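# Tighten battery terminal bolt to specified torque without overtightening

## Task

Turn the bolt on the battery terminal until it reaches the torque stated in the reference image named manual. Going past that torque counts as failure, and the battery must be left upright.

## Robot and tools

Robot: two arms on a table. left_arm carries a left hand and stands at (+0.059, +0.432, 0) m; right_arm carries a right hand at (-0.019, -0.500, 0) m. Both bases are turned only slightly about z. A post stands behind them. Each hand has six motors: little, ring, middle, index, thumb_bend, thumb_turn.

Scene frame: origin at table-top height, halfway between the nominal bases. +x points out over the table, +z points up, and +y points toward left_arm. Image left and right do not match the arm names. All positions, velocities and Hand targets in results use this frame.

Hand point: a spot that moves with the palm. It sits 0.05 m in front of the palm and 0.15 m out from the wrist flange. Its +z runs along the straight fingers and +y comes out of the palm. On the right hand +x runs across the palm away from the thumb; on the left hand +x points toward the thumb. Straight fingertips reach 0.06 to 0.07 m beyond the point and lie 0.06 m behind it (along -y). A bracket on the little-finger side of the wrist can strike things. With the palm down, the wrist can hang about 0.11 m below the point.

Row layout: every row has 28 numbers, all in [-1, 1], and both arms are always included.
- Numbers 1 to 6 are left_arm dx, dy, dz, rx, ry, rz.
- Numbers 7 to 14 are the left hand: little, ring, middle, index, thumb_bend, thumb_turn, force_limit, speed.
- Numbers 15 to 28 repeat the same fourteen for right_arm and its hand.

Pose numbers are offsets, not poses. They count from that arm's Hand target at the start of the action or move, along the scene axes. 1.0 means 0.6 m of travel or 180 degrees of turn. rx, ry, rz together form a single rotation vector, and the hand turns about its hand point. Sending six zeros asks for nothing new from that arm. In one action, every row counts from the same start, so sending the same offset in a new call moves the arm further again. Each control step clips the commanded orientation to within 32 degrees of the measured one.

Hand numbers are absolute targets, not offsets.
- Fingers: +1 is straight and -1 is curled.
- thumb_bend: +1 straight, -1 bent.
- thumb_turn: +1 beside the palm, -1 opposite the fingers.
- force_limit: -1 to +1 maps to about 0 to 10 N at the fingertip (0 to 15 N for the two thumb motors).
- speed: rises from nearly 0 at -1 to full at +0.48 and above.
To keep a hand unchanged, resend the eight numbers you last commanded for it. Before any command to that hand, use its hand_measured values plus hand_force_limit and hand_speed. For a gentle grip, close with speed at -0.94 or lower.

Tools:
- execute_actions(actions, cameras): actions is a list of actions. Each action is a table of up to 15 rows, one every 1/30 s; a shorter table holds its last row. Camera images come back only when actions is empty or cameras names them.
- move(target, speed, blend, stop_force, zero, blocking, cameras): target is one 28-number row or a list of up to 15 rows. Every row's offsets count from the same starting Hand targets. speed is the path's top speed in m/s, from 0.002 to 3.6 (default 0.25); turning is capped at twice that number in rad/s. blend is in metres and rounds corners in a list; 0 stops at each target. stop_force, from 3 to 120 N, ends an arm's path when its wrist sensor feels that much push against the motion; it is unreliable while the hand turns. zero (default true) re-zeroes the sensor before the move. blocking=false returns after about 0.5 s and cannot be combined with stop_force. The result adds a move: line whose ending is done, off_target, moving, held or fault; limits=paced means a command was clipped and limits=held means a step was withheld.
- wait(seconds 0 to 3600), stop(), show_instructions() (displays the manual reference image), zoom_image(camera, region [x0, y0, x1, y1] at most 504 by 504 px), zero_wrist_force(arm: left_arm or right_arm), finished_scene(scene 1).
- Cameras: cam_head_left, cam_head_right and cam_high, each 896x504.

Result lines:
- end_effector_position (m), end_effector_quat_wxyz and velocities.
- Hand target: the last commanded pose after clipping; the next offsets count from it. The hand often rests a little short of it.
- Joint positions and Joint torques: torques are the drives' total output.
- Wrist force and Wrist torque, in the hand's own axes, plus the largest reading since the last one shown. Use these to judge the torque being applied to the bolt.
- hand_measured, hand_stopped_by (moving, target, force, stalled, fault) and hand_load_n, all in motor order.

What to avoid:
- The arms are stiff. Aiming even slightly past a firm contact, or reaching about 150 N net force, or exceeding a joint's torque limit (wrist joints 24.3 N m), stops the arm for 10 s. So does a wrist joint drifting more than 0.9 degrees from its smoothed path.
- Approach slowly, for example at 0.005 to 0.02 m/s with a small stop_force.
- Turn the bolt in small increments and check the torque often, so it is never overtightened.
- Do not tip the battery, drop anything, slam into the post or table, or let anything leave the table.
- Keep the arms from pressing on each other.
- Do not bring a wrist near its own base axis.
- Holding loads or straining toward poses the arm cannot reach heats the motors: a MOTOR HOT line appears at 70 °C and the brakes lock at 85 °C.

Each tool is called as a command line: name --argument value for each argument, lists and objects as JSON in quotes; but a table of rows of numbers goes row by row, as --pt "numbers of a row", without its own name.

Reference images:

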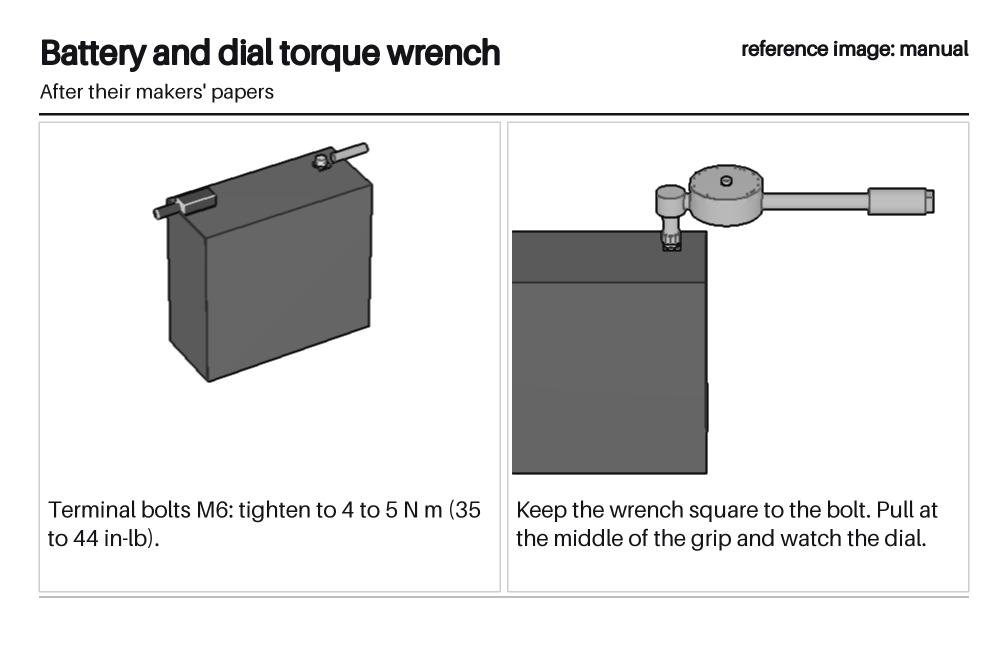

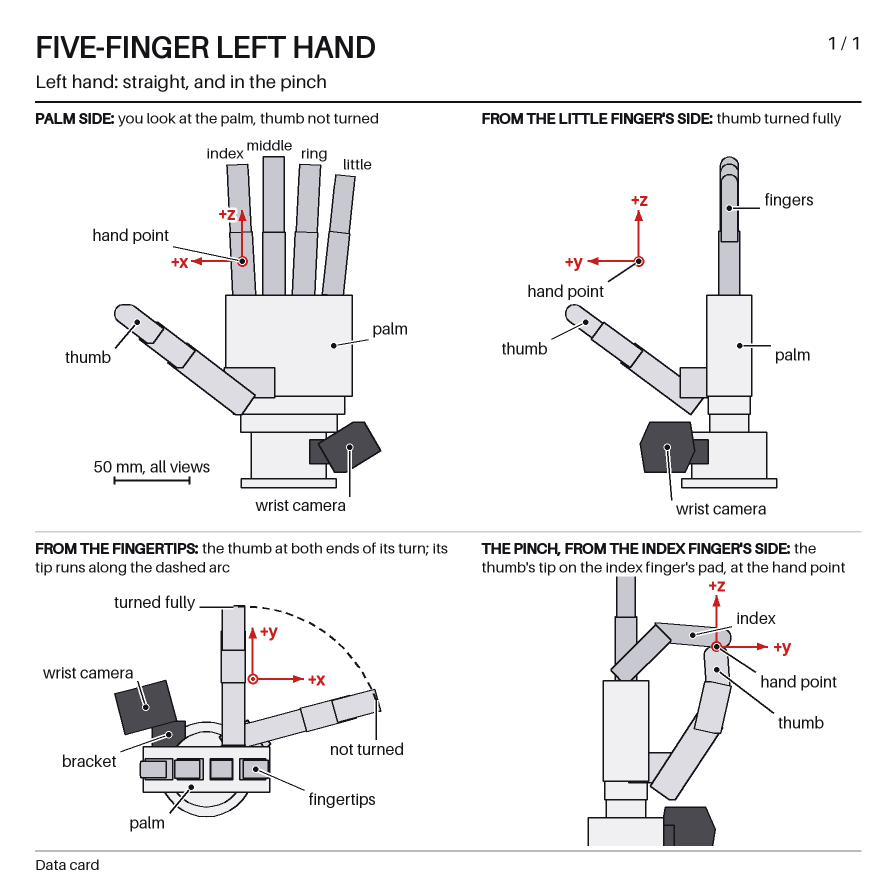

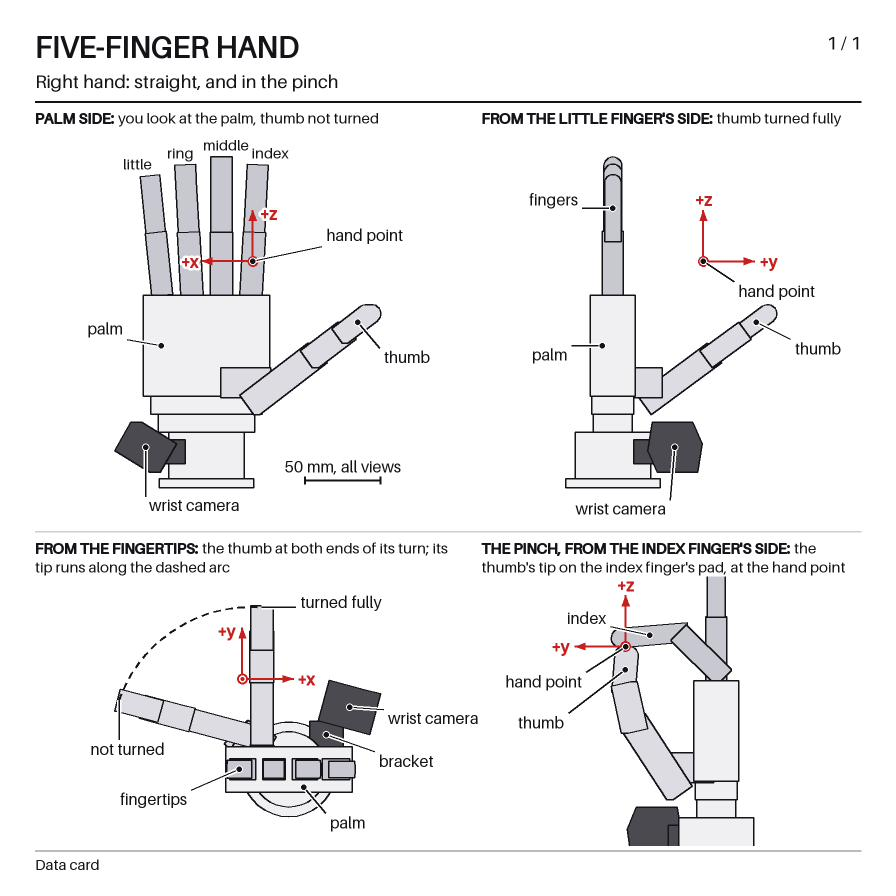

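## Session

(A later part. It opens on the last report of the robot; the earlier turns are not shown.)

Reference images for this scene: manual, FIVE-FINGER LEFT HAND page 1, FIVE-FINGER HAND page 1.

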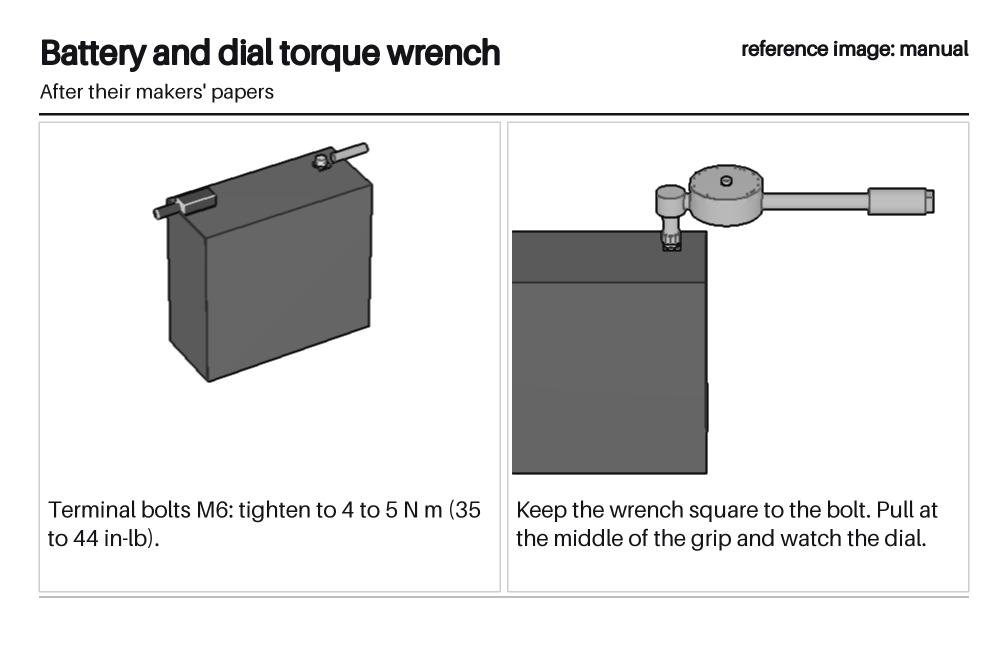

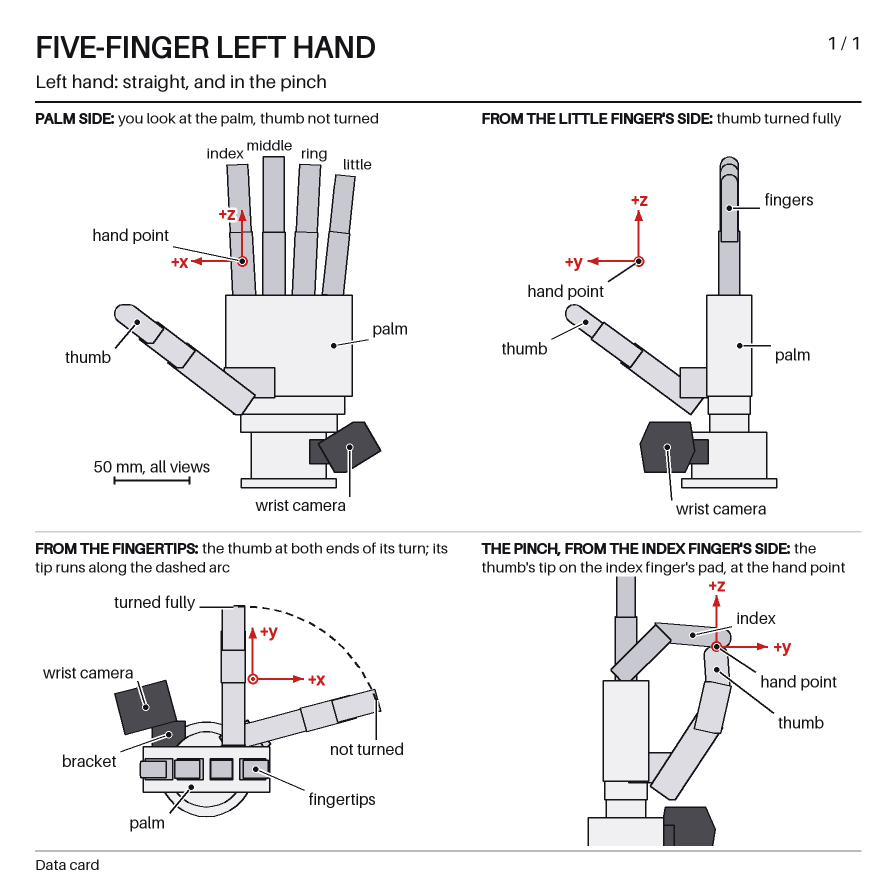

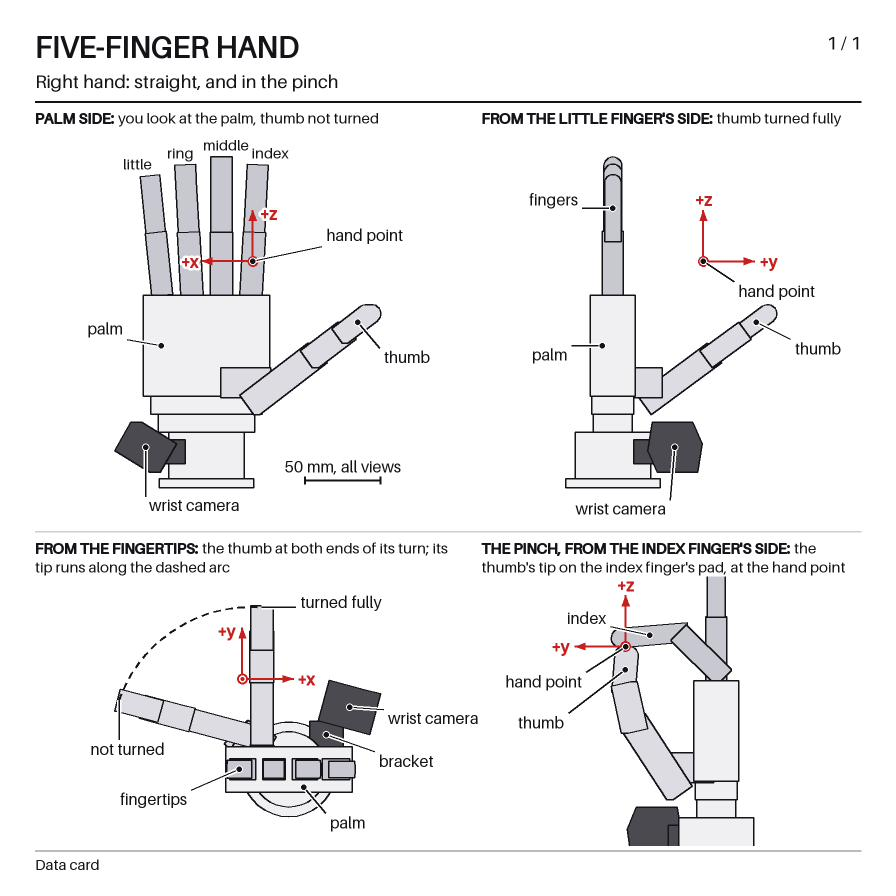

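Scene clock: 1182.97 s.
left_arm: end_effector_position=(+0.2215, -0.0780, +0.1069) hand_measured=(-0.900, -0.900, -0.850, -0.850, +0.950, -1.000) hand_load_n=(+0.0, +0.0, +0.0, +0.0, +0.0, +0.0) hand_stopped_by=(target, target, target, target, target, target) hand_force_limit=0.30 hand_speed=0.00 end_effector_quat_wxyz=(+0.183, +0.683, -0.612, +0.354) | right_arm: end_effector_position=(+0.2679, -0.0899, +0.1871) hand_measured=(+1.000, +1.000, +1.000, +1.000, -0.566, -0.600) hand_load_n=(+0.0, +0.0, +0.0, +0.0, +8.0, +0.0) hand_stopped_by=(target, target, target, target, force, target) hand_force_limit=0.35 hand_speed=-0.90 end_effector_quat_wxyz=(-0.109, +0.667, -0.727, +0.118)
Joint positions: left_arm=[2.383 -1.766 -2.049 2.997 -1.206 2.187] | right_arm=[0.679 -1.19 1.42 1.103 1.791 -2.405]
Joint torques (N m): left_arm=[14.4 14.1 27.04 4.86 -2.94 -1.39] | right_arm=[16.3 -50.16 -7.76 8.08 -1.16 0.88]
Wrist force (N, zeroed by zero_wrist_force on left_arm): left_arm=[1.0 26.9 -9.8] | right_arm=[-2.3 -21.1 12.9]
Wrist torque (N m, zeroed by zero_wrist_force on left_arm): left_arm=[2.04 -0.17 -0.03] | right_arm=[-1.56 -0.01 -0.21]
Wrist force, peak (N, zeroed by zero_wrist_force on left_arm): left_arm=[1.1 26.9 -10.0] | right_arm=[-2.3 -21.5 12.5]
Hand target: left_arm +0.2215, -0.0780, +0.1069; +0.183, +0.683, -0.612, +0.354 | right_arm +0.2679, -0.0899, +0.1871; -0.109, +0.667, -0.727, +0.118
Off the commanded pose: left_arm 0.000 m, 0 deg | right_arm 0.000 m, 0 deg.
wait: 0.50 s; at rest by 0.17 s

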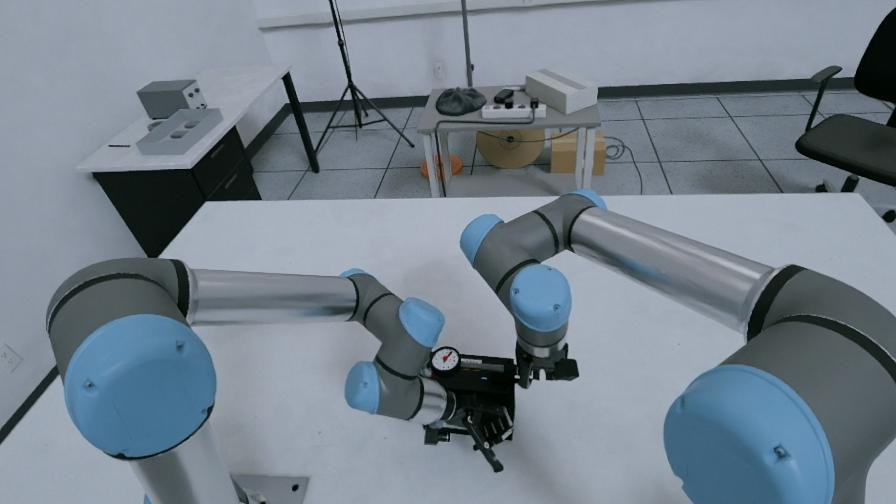

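move --target '[0,0,0,0,0,0,-0.9,-0.9,-0.85,-0.85,0.95,-1,0.3,0,-0.0025,0.0008,0,0,0,-0.00278,1,1,1,1,-0.85,-0.6,0.35,-0.9]' --speed 0.01

wait --seconds 0.5 --cameras '["cam_head_right","cam_head_left"]'

zoom_image --camera "cam_head_right" --region '[432, 344, 460, 370]'

zoom_image --camera "cam_head_left" --region '[434, 340, 544, 390]'

Scene clock: 1184.30 s.
left_arm: end_effector_position=(+0.2215, -0.0780, +0.1069) hand_measured=(-0.900, -0.900, -0.850, -0.850, +0.950, -1.000) hand_load_n=(+0.0, +0.0, +0.0, +0.0, +0.0, +0.0) hand_stopped_by=(target, target, target, target, target, target) hand_force_limit=0.30 hand_speed=0.00 end_effector_quat_wxyz=(+0.183, +0.683, -0.612, +0.354) | right_arm: end_effector_position=(+0.2664, -0.0894, +0.1871) hand_measured=(+1.000, +1.000, +1.000, +1.000, -0.566, -0.600) hand_load_n=(+0.0, +0.0, +0.0, +0.0, +8.5, +0.0) hand_stopped_by=(target, target, target, target, force, target) hand_force_limit=0.35 hand_speed=-0.90 end_effector_quat_wxyz=(+0.108, -0.664, +0.730, -0.118)
Joint positions: left_arm=[2.383 -1.766 -2.049 2.997 -1.206 2.187] | right_arm=[0.682 -1.19 1.422 1.105 1.794 -2.393]
Joint torques (N m): left_arm=[15.07 14.61 26.93 5.07 -3.8 -1.4] | right_arm=[18.66 -49.93 -7.27 7.71 -1.85 0.87]
Wrist force (N, zeroed by zero_wrist_force on left_arm): left_arm=[1.1 28.6 -10.8] | right_arm=[-0.2 -21.9 12.5]
Wrist torque (N m, zeroed by zero_wrist_force on left_arm): left_arm=[2.18 -0.13 -0.04] | right_arm=[-1.57 -0.12 -0.10]
Wrist force, peak (N, zeroed by zero_wrist_force on left_arm): left_arm=[1.1 28.6 -10.8] | right_arm=[-0.4 -21.9 13.0]
Hand target: left_arm +0.2215, -0.0780, +0.1069; +0.183, +0.683, -0.612, +0.354 | right_arm +0.2664, -0.0894, +0.1871; +0.108, -0.664, +0.730, -0.118
Off the commanded pose: left_arm 0.000 m, 0 deg | right_arm 0.000 m, 0 deg.
move: done

Scene clock: 1184.80 s.
left_arm: end_effector_position=(+0.2215, -0.0780, +0.1069) hand_measured=(-0.900, -0.900, -0.850, -0.850, +0.950, -1.000) hand_load_n=(+0.0, +0.0, +0.0, +0.0, +0.0, +0.0) hand_stopped_by=(target, target, target, target, target, target) hand_force_limit=0.30 hand_speed=0.00 end_effector_quat_wxyz=(+0.183, +0.683, -0.612, +0.354) | right_arm: end_effector_position=(+0.2664, -0.0894, +0.1871) hand_measured=(+1.000, +1.000, +1.000, +1.000, -0.566, -0.600) hand_load_n=(+0.0, +0.0, +0.0, +0.0, +8.0, +0.0) hand_stopped_by=(target, target, target, target, force, target) hand_force_limit=0.35 hand_speed=-0.90 end_effector_quat_wxyz=(+0.108, -0.664, +0.730, -0.118)
Joint positions: left_arm=[2.383 -1.766 -2.049 2.997 -1.206 2.187] | right_arm=[0.683 -1.19 1.422 1.105 1.794 -2.392]
Joint torques (N m): left_arm=[15.23 14.89 27.64 5.08 -4.16 -1.3] | right_arm=[18.48 -48.2 -7.44 7.85 -1.49 0.83]
Wrist force (N, zeroed by zero_wrist_force on left_arm): left_arm=[1.2 28.3 -10.9] | right_arm=[-0.3 -22.0 12.6]
Wrist torque (N m, zeroed by zero_wrist_force on left_arm): left_arm=[2.14 -0.14 -0.02] | right_arm=[-1.58 -0.10 -0.11]
Wrist force, peak (N, zeroed by zero_wrist_force on left_arm): left_arm=[0.9 28.9 -10.7] | right_arm=[-0.1 -21.9 13.2]
Hand target: left_arm +0.2215, -0.0780, +0.1069; +0.183, +0.683, -0.612, +0.354 | right_arm +0.2664, -0.0894, +0.1871; +0.108, -0.664, +0.730, -0.118
Off the commanded pose: left_arm 0.000 m, 0 deg | right_arm 0.000 m, 0 deg.
wait: 0.50 s; at rest by 0.17 s
Images, in order (width x height): cam_head_left 896x504, cam_head_right 896x504.

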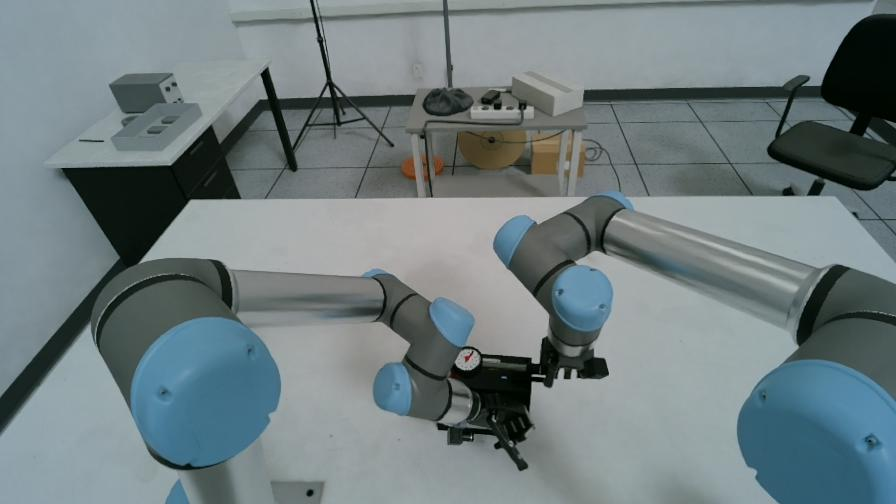

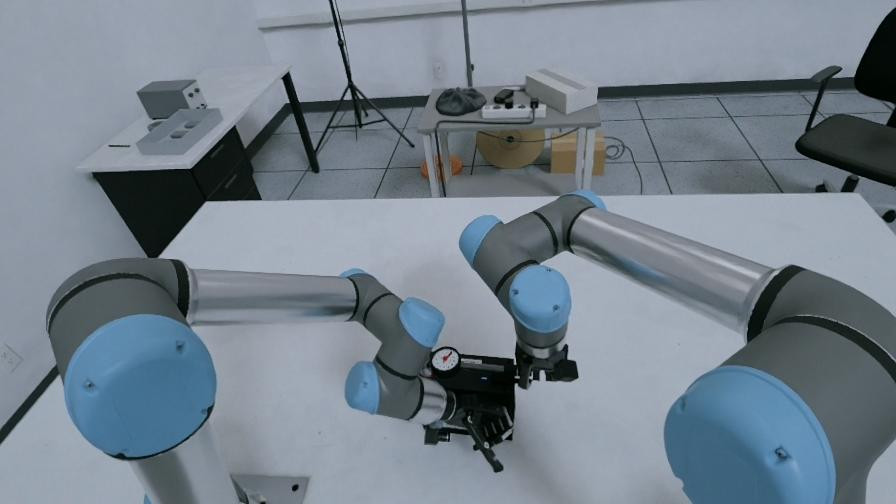

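Scaled by 18.000 from the camera's image (finer frame: 1280x720).

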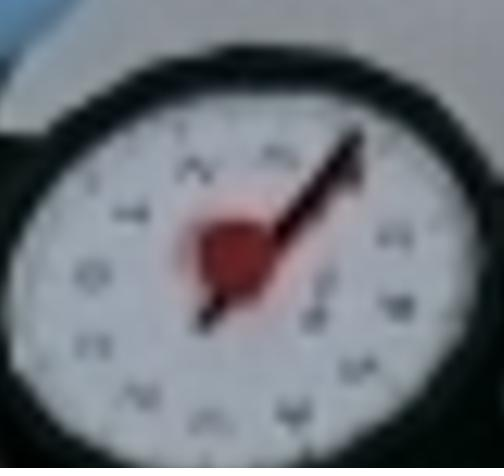

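Scaled by 4.582 from the camera's image (finer frame: 1280x720).

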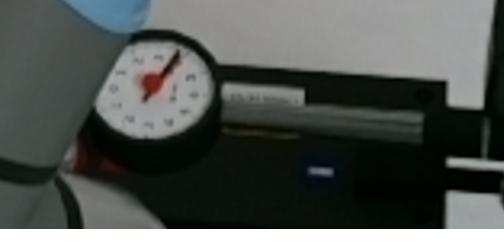

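move --target '[0,0,0,0,0,0,-0.9,-0.9,-0.85,-0.85,0.95,-1,0.3,0,-0.0025,0.0006,0.00003,0,0,-0.00278,1,1,1,1,-0.85,-0.6,0.35,-0.9]' --speed 0.01

wait --seconds 0.5 --cameras '["cam_head_right"]'

zoom_image --camera "cam_head_right" --region '[432, 344, 460, 370]'

Scene clock: 1186.00 s.
left_arm: end_effector_position=(+0.2215, -0.0780, +0.1069) hand_measured=(-0.900, -0.900, -0.850, -0.850, +0.950, -1.000) hand_load_n=(+0.0, +0.0, +0.0, +0.0, +0.0, -0.5) hand_stopped_by=(target, target, target, target, target, target) hand_force_limit=0.30 hand_speed=0.00 end_effector_quat_wxyz=(+0.183, +0.683, -0.612, +0.354) | right_arm: end_effector_position=(+0.2649, -0.0891, +0.1872) hand_measured=(+1.000, +1.000, +1.000, +1.000, -0.566, -0.600) hand_load_n=(+0.0, +0.0, +0.0, +0.0, +8.5, +0.0) hand_stopped_by=(target, target, target, target, force, target) hand_force_limit=0.35 hand_speed=-0.90 end_effector_quat_wxyz=(+0.108, -0.661, +0.733, -0.119)
Joint positions: left_arm=[2.383 -1.766 -2.049 2.997 -1.206 2.187] | right_arm=[0.686 -1.191 1.424 1.106 1.797 -2.381]
Joint torques (N m): left_arm=[14.51 14.76 27.51 5.15 -5.17 -1.39] | right_arm=[18.85 -50.58 -8.63 8.07 -1.56 0.92]
Wrist force (N, zeroed by zero_wrist_force on left_arm): left_arm=[1.2 29.6 -11.3] | right_arm=[-1.7 -22.4 12.9]
Wrist torque (N m, zeroed by zero_wrist_force on left_arm): left_arm=[2.24 -0.15 -0.02] | right_arm=[-1.63 -0.05 -0.19]
Wrist force, peak (N, zeroed by zero_wrist_force on left_arm): left_arm=[1.1 30.0 -10.9] | right_arm=[-2.9 -22.2 13.4]
Hand target: left_arm +0.2215, -0.0780, +0.1069; +0.183, +0.683, -0.612, +0.354 | right_arm +0.2649, -0.0891, +0.1872; +0.108, -0.661, +0.733, -0.119
Off the commanded pose: left_arm 0.000 m, 0 deg | right_arm 0.000 m, 0 deg.
move: done

Scene clock: 1186.50 s.
left_arm: end_effector_position=(+0.2215, -0.0780, +0.1069) hand_measured=(-0.900, -0.900, -0.850, -0.850, +0.950, -1.000) hand_load_n=(+0.0, +0.0, +0.0, +0.0, +0.0, +0.0) hand_stopped_by=(target, target, target, target, target, target) hand_force_limit=0.30 hand_speed=0.00 end_effector_quat_wxyz=(+0.183, +0.683, -0.612, +0.354) | right_arm: end_effector_position=(+0.2649, -0.0891, +0.1872) hand_measured=(+1.000, +1.000, +1.000, +1.000, -0.566, -0.600) hand_load_n=(+0.0, +0.0, +0.0, +0.5, +8.5, +0.0) hand_stopped_by=(target, target, target, target, force, target) hand_force_limit=0.35 hand_speed=-0.90 end_effector_quat_wxyz=(+0.108, -0.661, +0.733, -0.119)
Joint positions: left_arm=[2.383 -1.766 -2.049 2.997 -1.206 2.187] | right_arm=[0.686 -1.191 1.424 1.106 1.797 -2.38]
Joint torques (N m): left_arm=[14.18 14.73 27.49 5.17 -5.48 -1.39] | right_arm=[17.29 -49.71 -7.38 8.24 -1.48 0.64]
Wrist force (N, zeroed by zero_wrist_force on left_arm): left_arm=[1.5 29.6 -11.4] | right_arm=[-1.4 -22.4 12.9]
Wrist torque (N m, zeroed by zero_wrist_force on left_arm): left_arm=[2.23 -0.16 -0.01] | right_arm=[-1.62 -0.08 -0.16]
Wrist force, peak (N, zeroed by zero_wrist_force on left_arm): left_arm=[1.3 30.1 -11.4] | right_arm=[-1.8 -22.4 13.3]
Hand target: left_arm +0.2215, -0.0780, +0.1069; +0.183, +0.683, -0.612, +0.354 | right_arm +0.2649, -0.0891, +0.1872; +0.108, -0.661, +0.733, -0.119
Off the commanded pose: left_arm 0.000 m, 0 deg | right_arm 0.000 m, 0 deg.
wait: 0.50 s; at rest by 0.17 s

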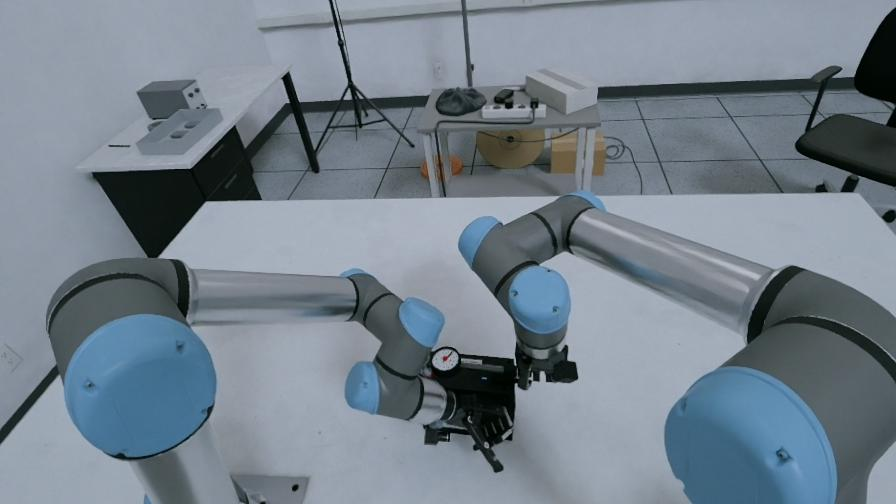

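Scaled by 18.000 from the camera's image (finer frame: 1280x720).

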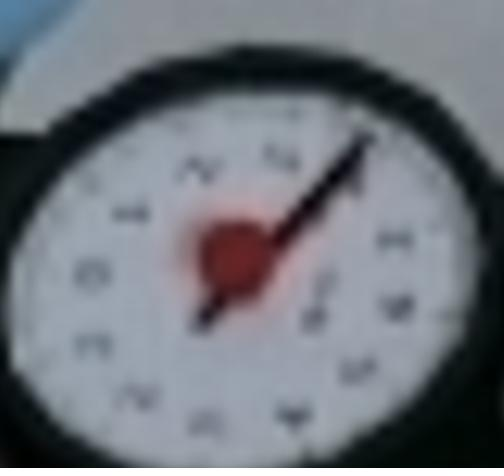

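move --target '[0,0,0,0,0,0,-0.9,-0.9,-0.85,-0.85,0.95,-1,0.3,0,-0.0025,0.0008,0.00003,0,0,-0.00278,1,1,1,1,-0.85,-0.6,0.35,-0.9]' --speed 0.01

wait --seconds 0.5 --cameras '["cam_head_right"]'

zoom_image --camera "cam_head_right" --region '[432, 344, 460, 370]'

Scene clock: 1187.77 s.
left_arm: end_effector_position=(+0.2215, -0.0780, +0.1069) hand_measured=(-0.900, -0.900, -0.850, -0.850, +0.950, -1.000) hand_load_n=(+0.0, +0.0, +0.0, +0.0, +0.0, +0.0) hand_stopped_by=(target, target, target, target, target, target) hand_force_limit=0.30 hand_speed=0.00 end_effector_quat_wxyz=(+0.183, +0.683, -0.612, +0.354) | right_arm: end_effector_position=(+0.2634, -0.0886, +0.1872) hand_measured=(+1.000, +1.000, +1.000, +1.000, -0.566, -0.600) hand_load_n=(-0.5, +0.0, +0.0, +0.5, +8.5, +0.0) hand_stopped_by=(target, target, target, target, force, target) hand_force_limit=0.35 hand_speed=-0.90 end_effector_quat_wxyz=(+0.107, -0.658, +0.736, -0.119)
Joint positions: left_arm=[2.383 -1.766 -2.049 2.997 -1.206 2.187] | right_arm=[0.69 -1.192 1.426 1.108 1.799 -2.368]
Joint torques (N m): left_arm=[14.6 14.15 27.06 5.21 -6.49 -1.45] | right_arm=[19.69 -49.41 -7.49 8.04 -1.52 0.79]
Wrist force (N, zeroed by zero_wrist_force on left_arm): left_arm=[1.4 30.3 -11.7] | right_arm=[-1.8 -22.9 13.2]
Wrist torque (N m, zeroed by zero_wrist_force on left_arm): left_arm=[2.30 -0.15 -0.02] | right_arm=[-1.65 -0.04 -0.18]
Wrist force, peak (N, zeroed by zero_wrist_force on left_arm): left_arm=[1.5 30.4 -11.7] | right_arm=[-1.9 -22.8 14.0]
Hand target: left_arm +0.2215, -0.0780, +0.1069; +0.183, +0.683, -0.612, +0.354 | right_arm +0.2634, -0.0886, +0.1872; +0.107, -0.658, +0.736, -0.119
Off the commanded pose: left_arm 0.000 m, 0 deg | right_arm 0.000 m, 0 deg.
move: done

Scene clock: 1188.27 s.
left_arm: end_effector_position=(+0.2215, -0.0780, +0.1069) hand_measured=(-0.900, -0.900, -0.850, -0.850, +0.950, -1.000) hand_load_n=(+0.0, +0.0, +0.0, +0.0, +0.0, +0.0) hand_stopped_by=(target, target, target, target, target, target) hand_force_limit=0.30 hand_speed=0.00 end_effector_quat_wxyz=(+0.183, +0.683, -0.612, +0.354) | right_arm: end_effector_position=(+0.2634, -0.0886, +0.1872) hand_measured=(+1.000, +1.000, +1.000, +1.000, -0.566, -0.600) hand_load_n=(+0.0, +0.0, +0.0, +0.0, +8.0, +0.0) hand_stopped_by=(target, target, target, target, force, target) hand_force_limit=0.35 hand_speed=-0.90 end_effector_quat_wxyz=(+0.107, -0.658, +0.736, -0.119)
Joint positions: left_arm=[2.383 -1.766 -2.049 2.997 -1.206 2.187] | right_arm=[0.69 -1.192 1.426 1.108 1.8 -2.368]
Joint torques (N m): left_arm=[14.48 14.94 27.58 5.39 -6.64 -1.4] | right_arm=[19.47 -50.71 -8.23 8.32 -1.33 0.91]
Wrist force (N, zeroed by zero_wrist_force on left_arm): left_arm=[1.5 30.5 -11.5] | right_arm=[-1.7 -22.8 13.1]
Wrist torque (N m, zeroed by zero_wrist_force on left_arm): left_arm=[2.32 -0.16 -0.02] | right_arm=[-1.63 -0.06 -0.17]
Wrist force, peak (N, zeroed by zero_wrist_force on left_arm): left_arm=[1.0 30.7 -11.5] | right_arm=[-1.6 -22.9 13.8]
Hand target: left_arm +0.2215, -0.0780, +0.1069; +0.183, +0.683, -0.612, +0.354 | right_arm +0.2634, -0.0886, +0.1872; +0.107, -0.658, +0.736, -0.119
Off the commanded pose: left_arm 0.000 m, 0 deg | right_arm 0.000 m, 0 deg.
wait: 0.50 s; at rest by 0.17 s

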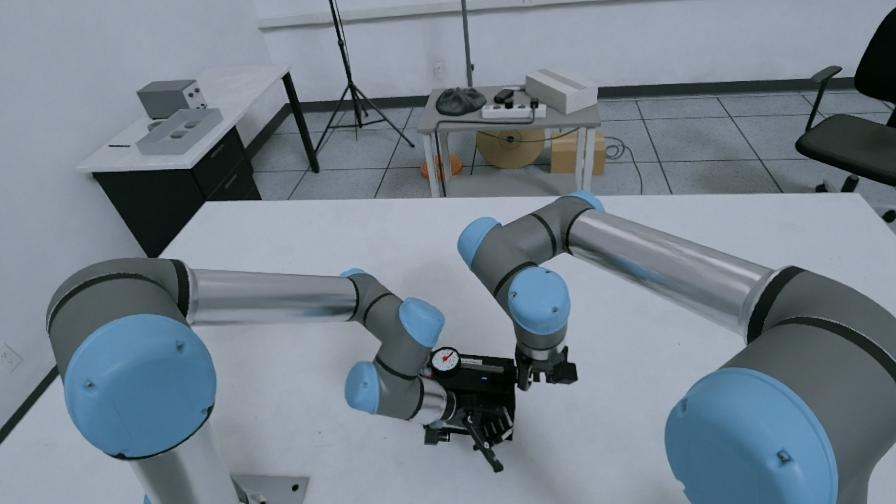

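Scaled by 18.000 from the camera's image (finer frame: 1280x720).

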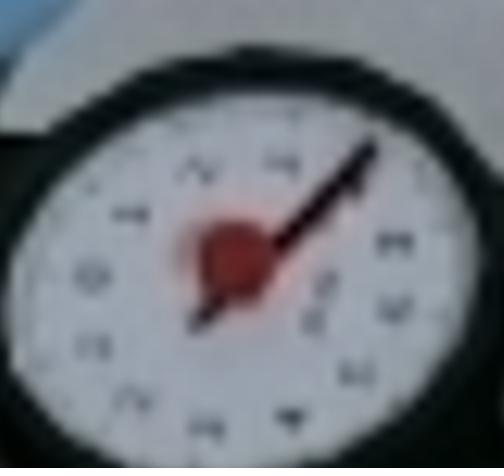

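move --target '[0,0,0,0,0,0,-0.9,-0.9,-0.85,-0.85,0.95,-1,0.3,0,-0.0025,0.0008,0.00003,0,0,-0.00278,1,1,1,1,-0.85,-0.6,0.35,-0.9]' --speed 0.01

wait --seconds 0.5 --cameras '["cam_head_right"]'

zoom_image --camera "cam_head_right" --region '[432, 344, 460, 370]'

Scene clock: 1189.63 s.
left_arm: end_effector_position=(+0.2215, -0.0780, +0.1069) hand_measured=(-0.900, -0.900, -0.850, -0.850, +0.950, -1.000) hand_load_n=(+0.0, +0.0, +0.0, +0.0, +0.0, +0.0) hand_stopped_by=(target, target, target, target, target, target) hand_force_limit=0.30 hand_speed=0.00 end_effector_quat_wxyz=(+0.183, +0.683, -0.612, +0.354) | right_arm: end_effector_position=(+0.2619, -0.0881, +0.1872) hand_measured=(+1.000, +1.000, +1.000, +1.000, -0.566, -0.600) hand_load_n=(+0.0, +0.0, +0.0, +0.5, +8.5, +0.0) hand_stopped_by=(target, target, target, target, force, target) hand_force_limit=0.35 hand_speed=-0.90 end_effector_quat_wxyz=(+0.107, -0.655, +0.739, -0.120)
Joint positions: left_arm=[2.383 -1.766 -2.049 2.997 -1.206 2.187] | right_arm=[0.693 -1.192 1.427 1.11 1.802 -2.356]
Joint torques (N m): left_arm=[14.72 15.27 27.53 5.2 -6.97 -1.4] | right_arm=[18.21 -49.69 -6.55 8.54 -1.53 0.71]
Wrist force (N, zeroed by zero_wrist_force on left_arm): left_arm=[1.5 30.3 -11.6] | right_arm=[-2.6 -23.3 13.6]
Wrist torque (N m, zeroed by zero_wrist_force on left_arm): left_arm=[2.29 -0.17 -0.01] | right_arm=[-1.69 -0.01 -0.23]
Wrist force, peak (N, zeroed by zero_wrist_force on left_arm): left_arm=[1.6 30.7 -11.7] | right_arm=[-2.8 -23.3 14.2]
Hand target: left_arm +0.2215, -0.0780, +0.1069; +0.183, +0.683, -0.612, +0.354 | right_arm +0.2619, -0.0881, +0.1872; +0.107, -0.654, +0.739, -0.120
Off the commanded pose: left_arm 0.000 m, 0 deg | right_arm 0.000 m, 0 deg.
move: done

Scene clock: 1190.13 s.
left_arm: end_effector_position=(+0.2215, -0.0780, +0.1069) hand_measured=(-0.900, -0.900, -0.850, -0.850, +0.950, -1.000) hand_load_n=(+0.0, +0.0, +0.0, +0.5, +0.0, -0.5) hand_stopped_by=(target, target, target, target, target, target) hand_force_limit=0.30 hand_speed=0.00 end_effector_quat_wxyz=(+0.183, +0.683, -0.612, +0.354) | right_arm: end_effector_position=(+0.2619, -0.0881, +0.1872) hand_measured=(+1.000, +1.000, +1.000, +1.000, -0.566, -0.600) hand_load_n=(+0.0, -0.5, +0.0, +0.0, +8.5, +0.0) hand_stopped_by=(target, target, target, target, force, target) hand_force_limit=0.35 hand_speed=-0.90 end_effector_quat_wxyz=(+0.107, -0.654, +0.739, -0.120)
Joint positions: left_arm=[2.383 -1.766 -2.049 2.997 -1.206 2.187] | right_arm=[0.694 -1.193 1.427 1.11 1.802 -2.355]
Joint torques (N m): left_arm=[14.45 15.13 27.32 5.18 -6.96 -1.47] | right_arm=[18.58 -50.52 -6.42 8.16 -1.81 0.93]
Wrist force (N, zeroed by zero_wrist_force on left_arm): left_arm=[1.4 30.7 -11.7] | right_arm=[-2.6 -23.3 13.6]
Wrist torque (N m, zeroed by zero_wrist_force on left_arm): left_arm=[2.35 -0.15 -0.02] | right_arm=[-1.68 -0.02 -0.23]
Wrist force, peak (N, zeroed by zero_wrist_force on left_arm): left_arm=[1.4 30.7 -11.7] | right_arm=[-2.7 -23.4 14.3]
Hand target: left_arm +0.2215, -0.0780, +0.1069; +0.183, +0.683, -0.612, +0.354 | right_arm +0.2619, -0.0881, +0.1872; +0.107, -0.654, +0.739, -0.120
Off the commanded pose: left_arm 0.000 m, 0 deg | right_arm 0.000 m, 0 deg.
wait: 0.50 s; at rest by 0.17 s

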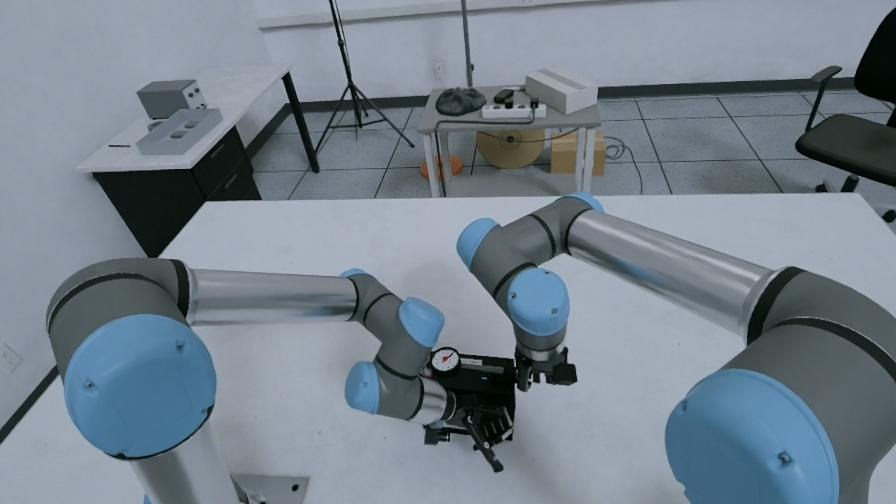

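Scaled by 18.000 from the camera's image (finer frame: 1280x720).

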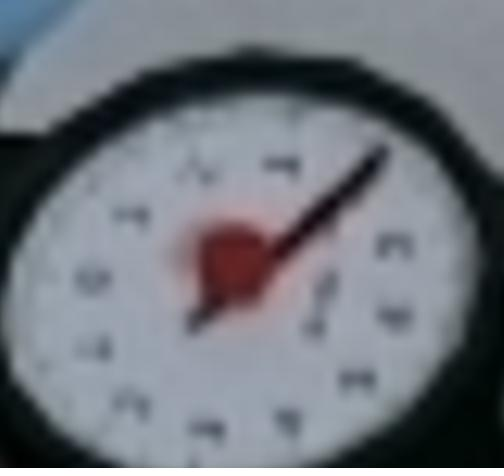

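move --target '[0,0,0,0,0,0,-0.9,-0.9,-0.85,-0.85,0.95,-1,0.3,0,-0.0025,0.0009,0.00003,0,0,-0.00278,1,1,1,1,-0.85,-0.6,0.35,-0.9]' --speed 0.01

wait --seconds 0.5 --cameras '["cam_head_left","cam_head_right"]'

zoom_image --camera "cam_head_right" --region '[432, 344, 460, 370]'

zoom_image --camera "cam_head_left" --region '[454, 344, 484, 374]'

Scene clock: 1192.67 s.
left_arm: end_effector_position=(+0.2215, -0.0780, +0.1069) hand_measured=(-0.900, -0.900, -0.850, -0.850, +0.950, -1.000) hand_load_n=(+0.0, +0.0, +0.0, +0.0, +0.0, +0.0) hand_stopped_by=(target, target, target, target, target, target) hand_force_limit=0.30 hand_speed=0.00 end_effector_quat_wxyz=(+0.183, +0.683, -0.612, +0.354) | right_arm: end_effector_position=(+0.2604, -0.0876, +0.1872) hand_measured=(+1.000, +1.000, +1.000, +1.000, -0.566, -0.600) hand_load_n=(+0.0, -0.5, +0.0, +0.0, +8.0, +0.0) hand_stopped_by=(target, target, target, target, force, target) hand_force_limit=0.35 hand_speed=-0.90 end_effector_quat_wxyz=(+0.106, -0.651, +0.742, -0.120)
Joint positions: left_arm=[2.383 -1.766 -2.049 2.997 -1.206 2.187] | right_arm=[0.697 -1.193 1.428 1.112 1.805 -2.343]
Joint torques (N m): left_arm=[14.66 15.3 27.44 5.28 -6.99 -1.54] | right_arm=[18.81 -50.67 -7.44 8.33 -1.61 0.56]
Wrist force (N, zeroed by zero_wrist_force on left_arm): left_arm=[1.5 30.7 -11.8] | right_arm=[-2.1 -24.0 13.9]
Wrist torque (N m, zeroed by zero_wrist_force on left_arm): left_arm=[2.31 -0.17 0.00] | right_arm=[-1.74 -0.04 -0.22]
Wrist force, peak (N, zeroed by zero_wrist_force on left_arm): left_arm=[1.2 31.0 -11.5] | right_arm=[-2.0 -24.0 14.4]
Hand target: left_arm +0.2215, -0.0780, +0.1069; +0.183, +0.683, -0.612, +0.354 | right_arm +0.2604, -0.0876, +0.1872; +0.106, -0.651, +0.742, -0.120
Off the commanded pose: left_arm 0.000 m, 0 deg | right_arm 0.000 m, 0 deg.
move: done

Scene clock: 1193.17 s.
left_arm: end_effector_position=(+0.2215, -0.0780, +0.1069) hand_measured=(-0.900, -0.900, -0.850, -0.850, +0.950, -1.000) hand_load_n=(+0.0, +0.0, +0.0, +0.0, +0.0, -0.5) hand_stopped_by=(target, target, target, target, target, target) hand_force_limit=0.30 hand_speed=0.00 end_effector_quat_wxyz=(+0.183, +0.683, -0.612, +0.354) | right_arm: end_effector_position=(+0.2604, -0.0876, +0.1872) hand_measured=(+1.000, +1.000, +1.000, +1.000, -0.566, -0.600) hand_load_n=(+0.0, +0.0, +0.0, +0.0, +8.5, +0.0) hand_stopped_by=(target, target, target, target, force, target) hand_force_limit=0.35 hand_speed=-0.90 end_effector_quat_wxyz=(+0.106, -0.651, +0.742, -0.120)
Joint positions: left_arm=[2.383 -1.766 -2.049 2.997 -1.206 2.187] | right_arm=[0.697 -1.193 1.429 1.112 1.805 -2.343]
Joint torques (N m): left_arm=[14.53 14.98 27.44 5.21 -6.99 -1.42] | right_arm=[19.29 -50.29 -7.6 8.4 -1.58 0.66]
Wrist force (N, zeroed by zero_wrist_force on left_arm): left_arm=[1.4 30.9 -11.8] | right_arm=[-2.2 -24.0 14.1]
Wrist torque (N m, zeroed by zero_wrist_force on left_arm): left_arm=[2.34 -0.16 0.00] | right_arm=[-1.74 -0.03 -0.21]
Wrist force, peak (N, zeroed by zero_wrist_force on left_arm): left_arm=[1.3 31.1 -12.1] | right_arm=[-2.0 -24.0 14.5]
Hand target: left_arm +0.2215, -0.0780, +0.1069; +0.183, +0.683, -0.612, +0.354 | right_arm +0.2604, -0.0876, +0.1872; +0.106, -0.651, +0.742, -0.120
Off the commanded pose: left_arm 0.000 m, 0 deg | right_arm 0.000 m, 0 deg.
wait: 0.50 s; at rest by 0.17 s

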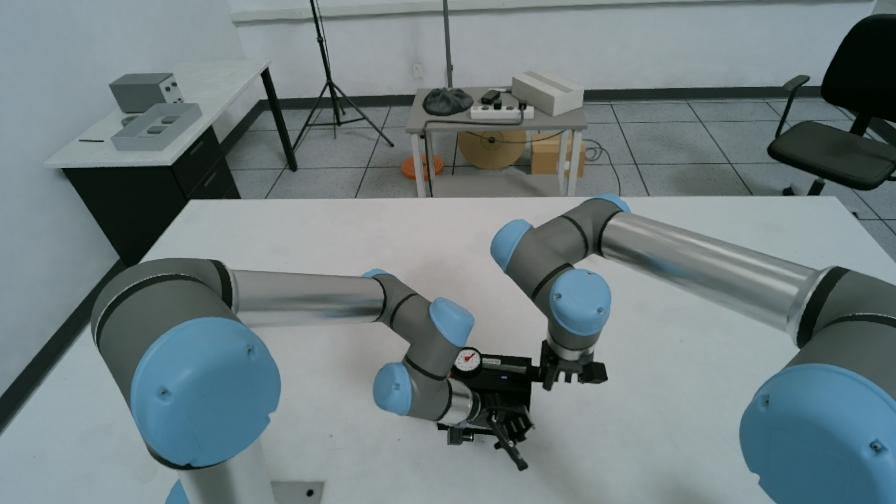

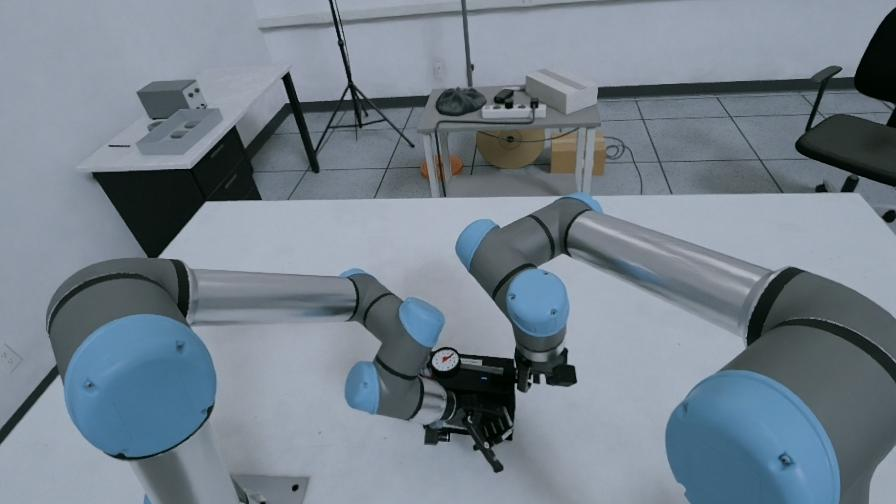

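Scaled by 18.000 from the camera's image (finer frame: 1280x720).

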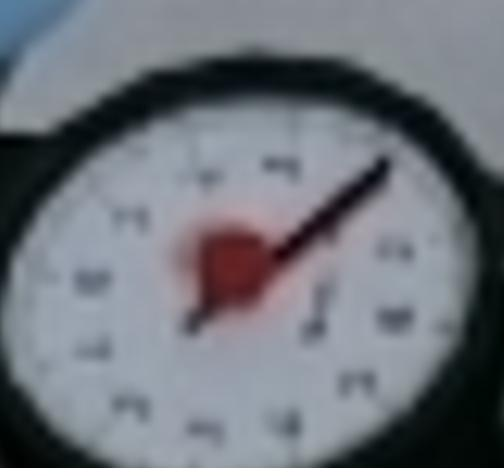

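Scaled by 16.800 from the camera's image (finer frame: 1280x720).

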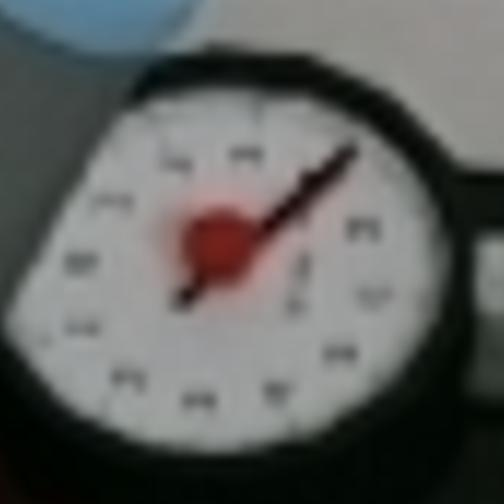

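move --target '[0,0,0,0,0,0,-0.9,-0.9,-0.85,-0.85,0.95,-1,0.3,0,0.010,-0.003,-0.00015,0,0,0.01112,1,1,1,1,-0.85,-0.6,0.35,-0.9]' --speed 0.01

move --target '[0,0,0,0,0,0,-0.9,-0.9,-0.85,-0.85,0.95,-1,0.3,0,0.0065,-0.0016,-0.0001,0,0,0.0072,1,1,1,1,-0.85,-0.6,0.35,-0.9]' --speed 0.01 --cameras '["cam_head_left","cam_head_right"]'

zoom_image --camera "cam_head_right" --region '[432, 344, 460, 370]'

Scene clock: 1195.87 s.
left_arm: end_effector_position=(+0.2215, -0.0780, +0.1069) hand_measured=(-0.900, -0.900, -0.850, -0.850, +0.950, -1.000) hand_load_n=(+0.0, +0.0, +0.0, +0.0, +0.0, +0.0) hand_stopped_by=(target, target, target, target, target, target) hand_force_limit=0.30 hand_speed=0.00 end_effector_quat_wxyz=(+0.183, +0.683, -0.612, +0.354) | right_arm: end_effector_position=(+0.2663, -0.0893, +0.1871) hand_measured=(+1.000, +1.000, +1.000, +1.000, -0.566, -0.600) hand_load_n=(+0.0, +0.0, +0.0, +0.5, +9.5, +0.0) hand_stopped_by=(target, target, target, target, force, target) hand_force_limit=0.35 hand_speed=-0.90 end_effector_quat_wxyz=(+0.108, -0.664, +0.730, -0.118)
Joint positions: left_arm=[2.383 -1.766 -2.049 2.997 -1.207 2.187] | right_arm=[0.683 -1.19 1.422 1.105 1.794 -2.392]
Joint torques (N m): left_arm=[15.3 15.49 27.34 3.21 -3.76 -1.45] | right_arm=[-3.13 -24.79 -23.32 -0.37 -3.44 -1.62]
Wrist force (N, zeroed by zero_wrist_force on left_arm): left_arm=[0.0 12.4 -5.3] | right_arm=[4.0 -5.1 5.3]
Wrist torque (N m, zeroed by zero_wrist_force on left_arm): left_arm=[0.85 0.02 -0.08] | right_arm=[-0.36 -0.15 0.40]
Wrist force, peak (N, zeroed by zero_wrist_force on left_arm): left_arm=[1.4 31.8 -11.9] | right_arm=[-2.0 -24.1 14.6]
Hand target: left_arm +0.2215, -0.0780, +0.1069; +0.183, +0.683, -0.612, +0.354 | right_arm +0.2664, -0.0894, +0.1871; +0.108, -0.664, +0.730, -0.118
Off the commanded pose: left_arm 0.000 m, 0 deg | right_arm 0.000 m, 0 deg.
move: done

Scene clock: 1197.33 s.
left_arm: end_effector_position=(+0.2216, -0.0780, +0.1069) hand_measured=(-0.900, -0.900, -0.850, -0.850, +0.950, -1.000) hand_load_n=(+0.0, +0.0, +0.0, +0.0, +0.0, -0.5) hand_stopped_by=(target, target, target, target, target, target) hand_force_limit=0.30 hand_speed=0.00 end_effector_quat_wxyz=(+0.183, +0.683, -0.612, +0.354) | right_arm: end_effector_position=(+0.2702, -0.0903, +0.1871) hand_measured=(+1.000, +1.000, +1.000, +1.000, -0.566, -0.600) hand_load_n=(+0.0, +0.0, +0.0, +0.0, +9.5, +0.0) hand_stopped_by=(target, target, target, target, force, target) hand_force_limit=0.35 hand_speed=-0.90 end_effector_quat_wxyz=(-0.109, +0.672, -0.723, +0.117)
Joint positions: left_arm=[2.383 -1.766 -2.049 2.997 -1.207 2.187] | right_arm=[0.674 -1.188 1.417 1.101 1.787 -2.424]
Joint torques (N m): left_arm=[12.58 14.76 25.99 -0.1 0.15 -1.48] | right_arm=[-4.24 -24.5 -25.15 -1.89 -3.14 -1.56]
Wrist force (N, zeroed by zero_wrist_force on left_arm): left_arm=[-0.4 3.1 -2.2] | right_arm=[7.6 0.4 2.8]
Wrist torque (N m, zeroed by zero_wrist_force on left_arm): left_arm=[0.15 0.04 -0.14] | right_arm=[-0.01 -0.25 0.62]
Wrist force, peak (N, zeroed by zero_wrist_force on left_arm): left_arm=[0.3 12.4 -5.5] | right_arm=[4.0 -4.9 5.8]
Hand target: left_arm +0.2215, -0.0780, +0.1069; +0.183, +0.683, -0.612, +0.354 | right_arm +0.2703, -0.0903, +0.1871; -0.109, +0.672, -0.723, +0.117
Off the commanded pose: left_arm 0.000 m, 0 deg | right_arm 0.000 m, 0 deg.
move: done

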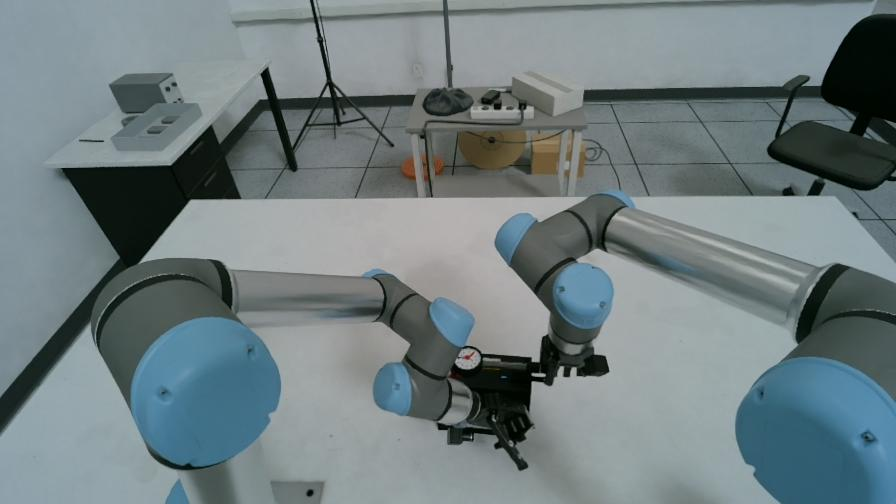

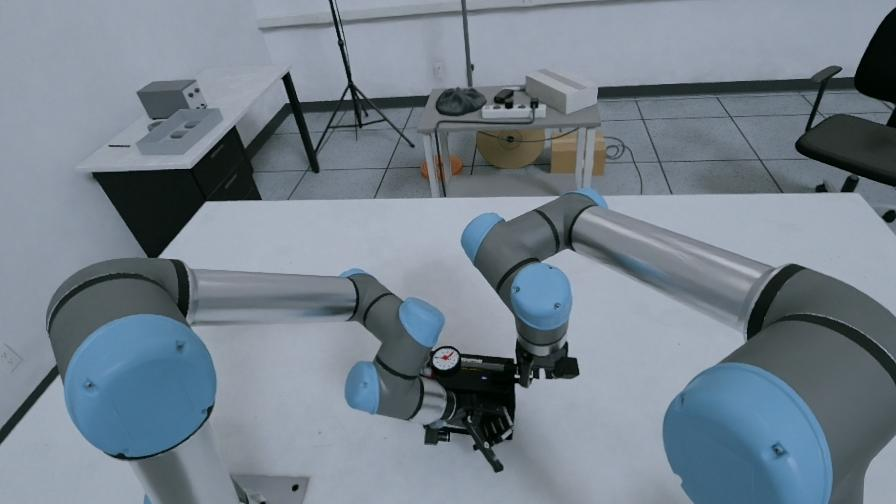

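Scaled by 18.000 from the camera's image (finer frame: 1280x720).

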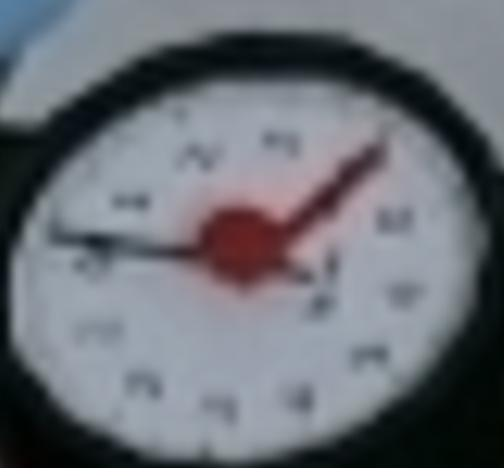

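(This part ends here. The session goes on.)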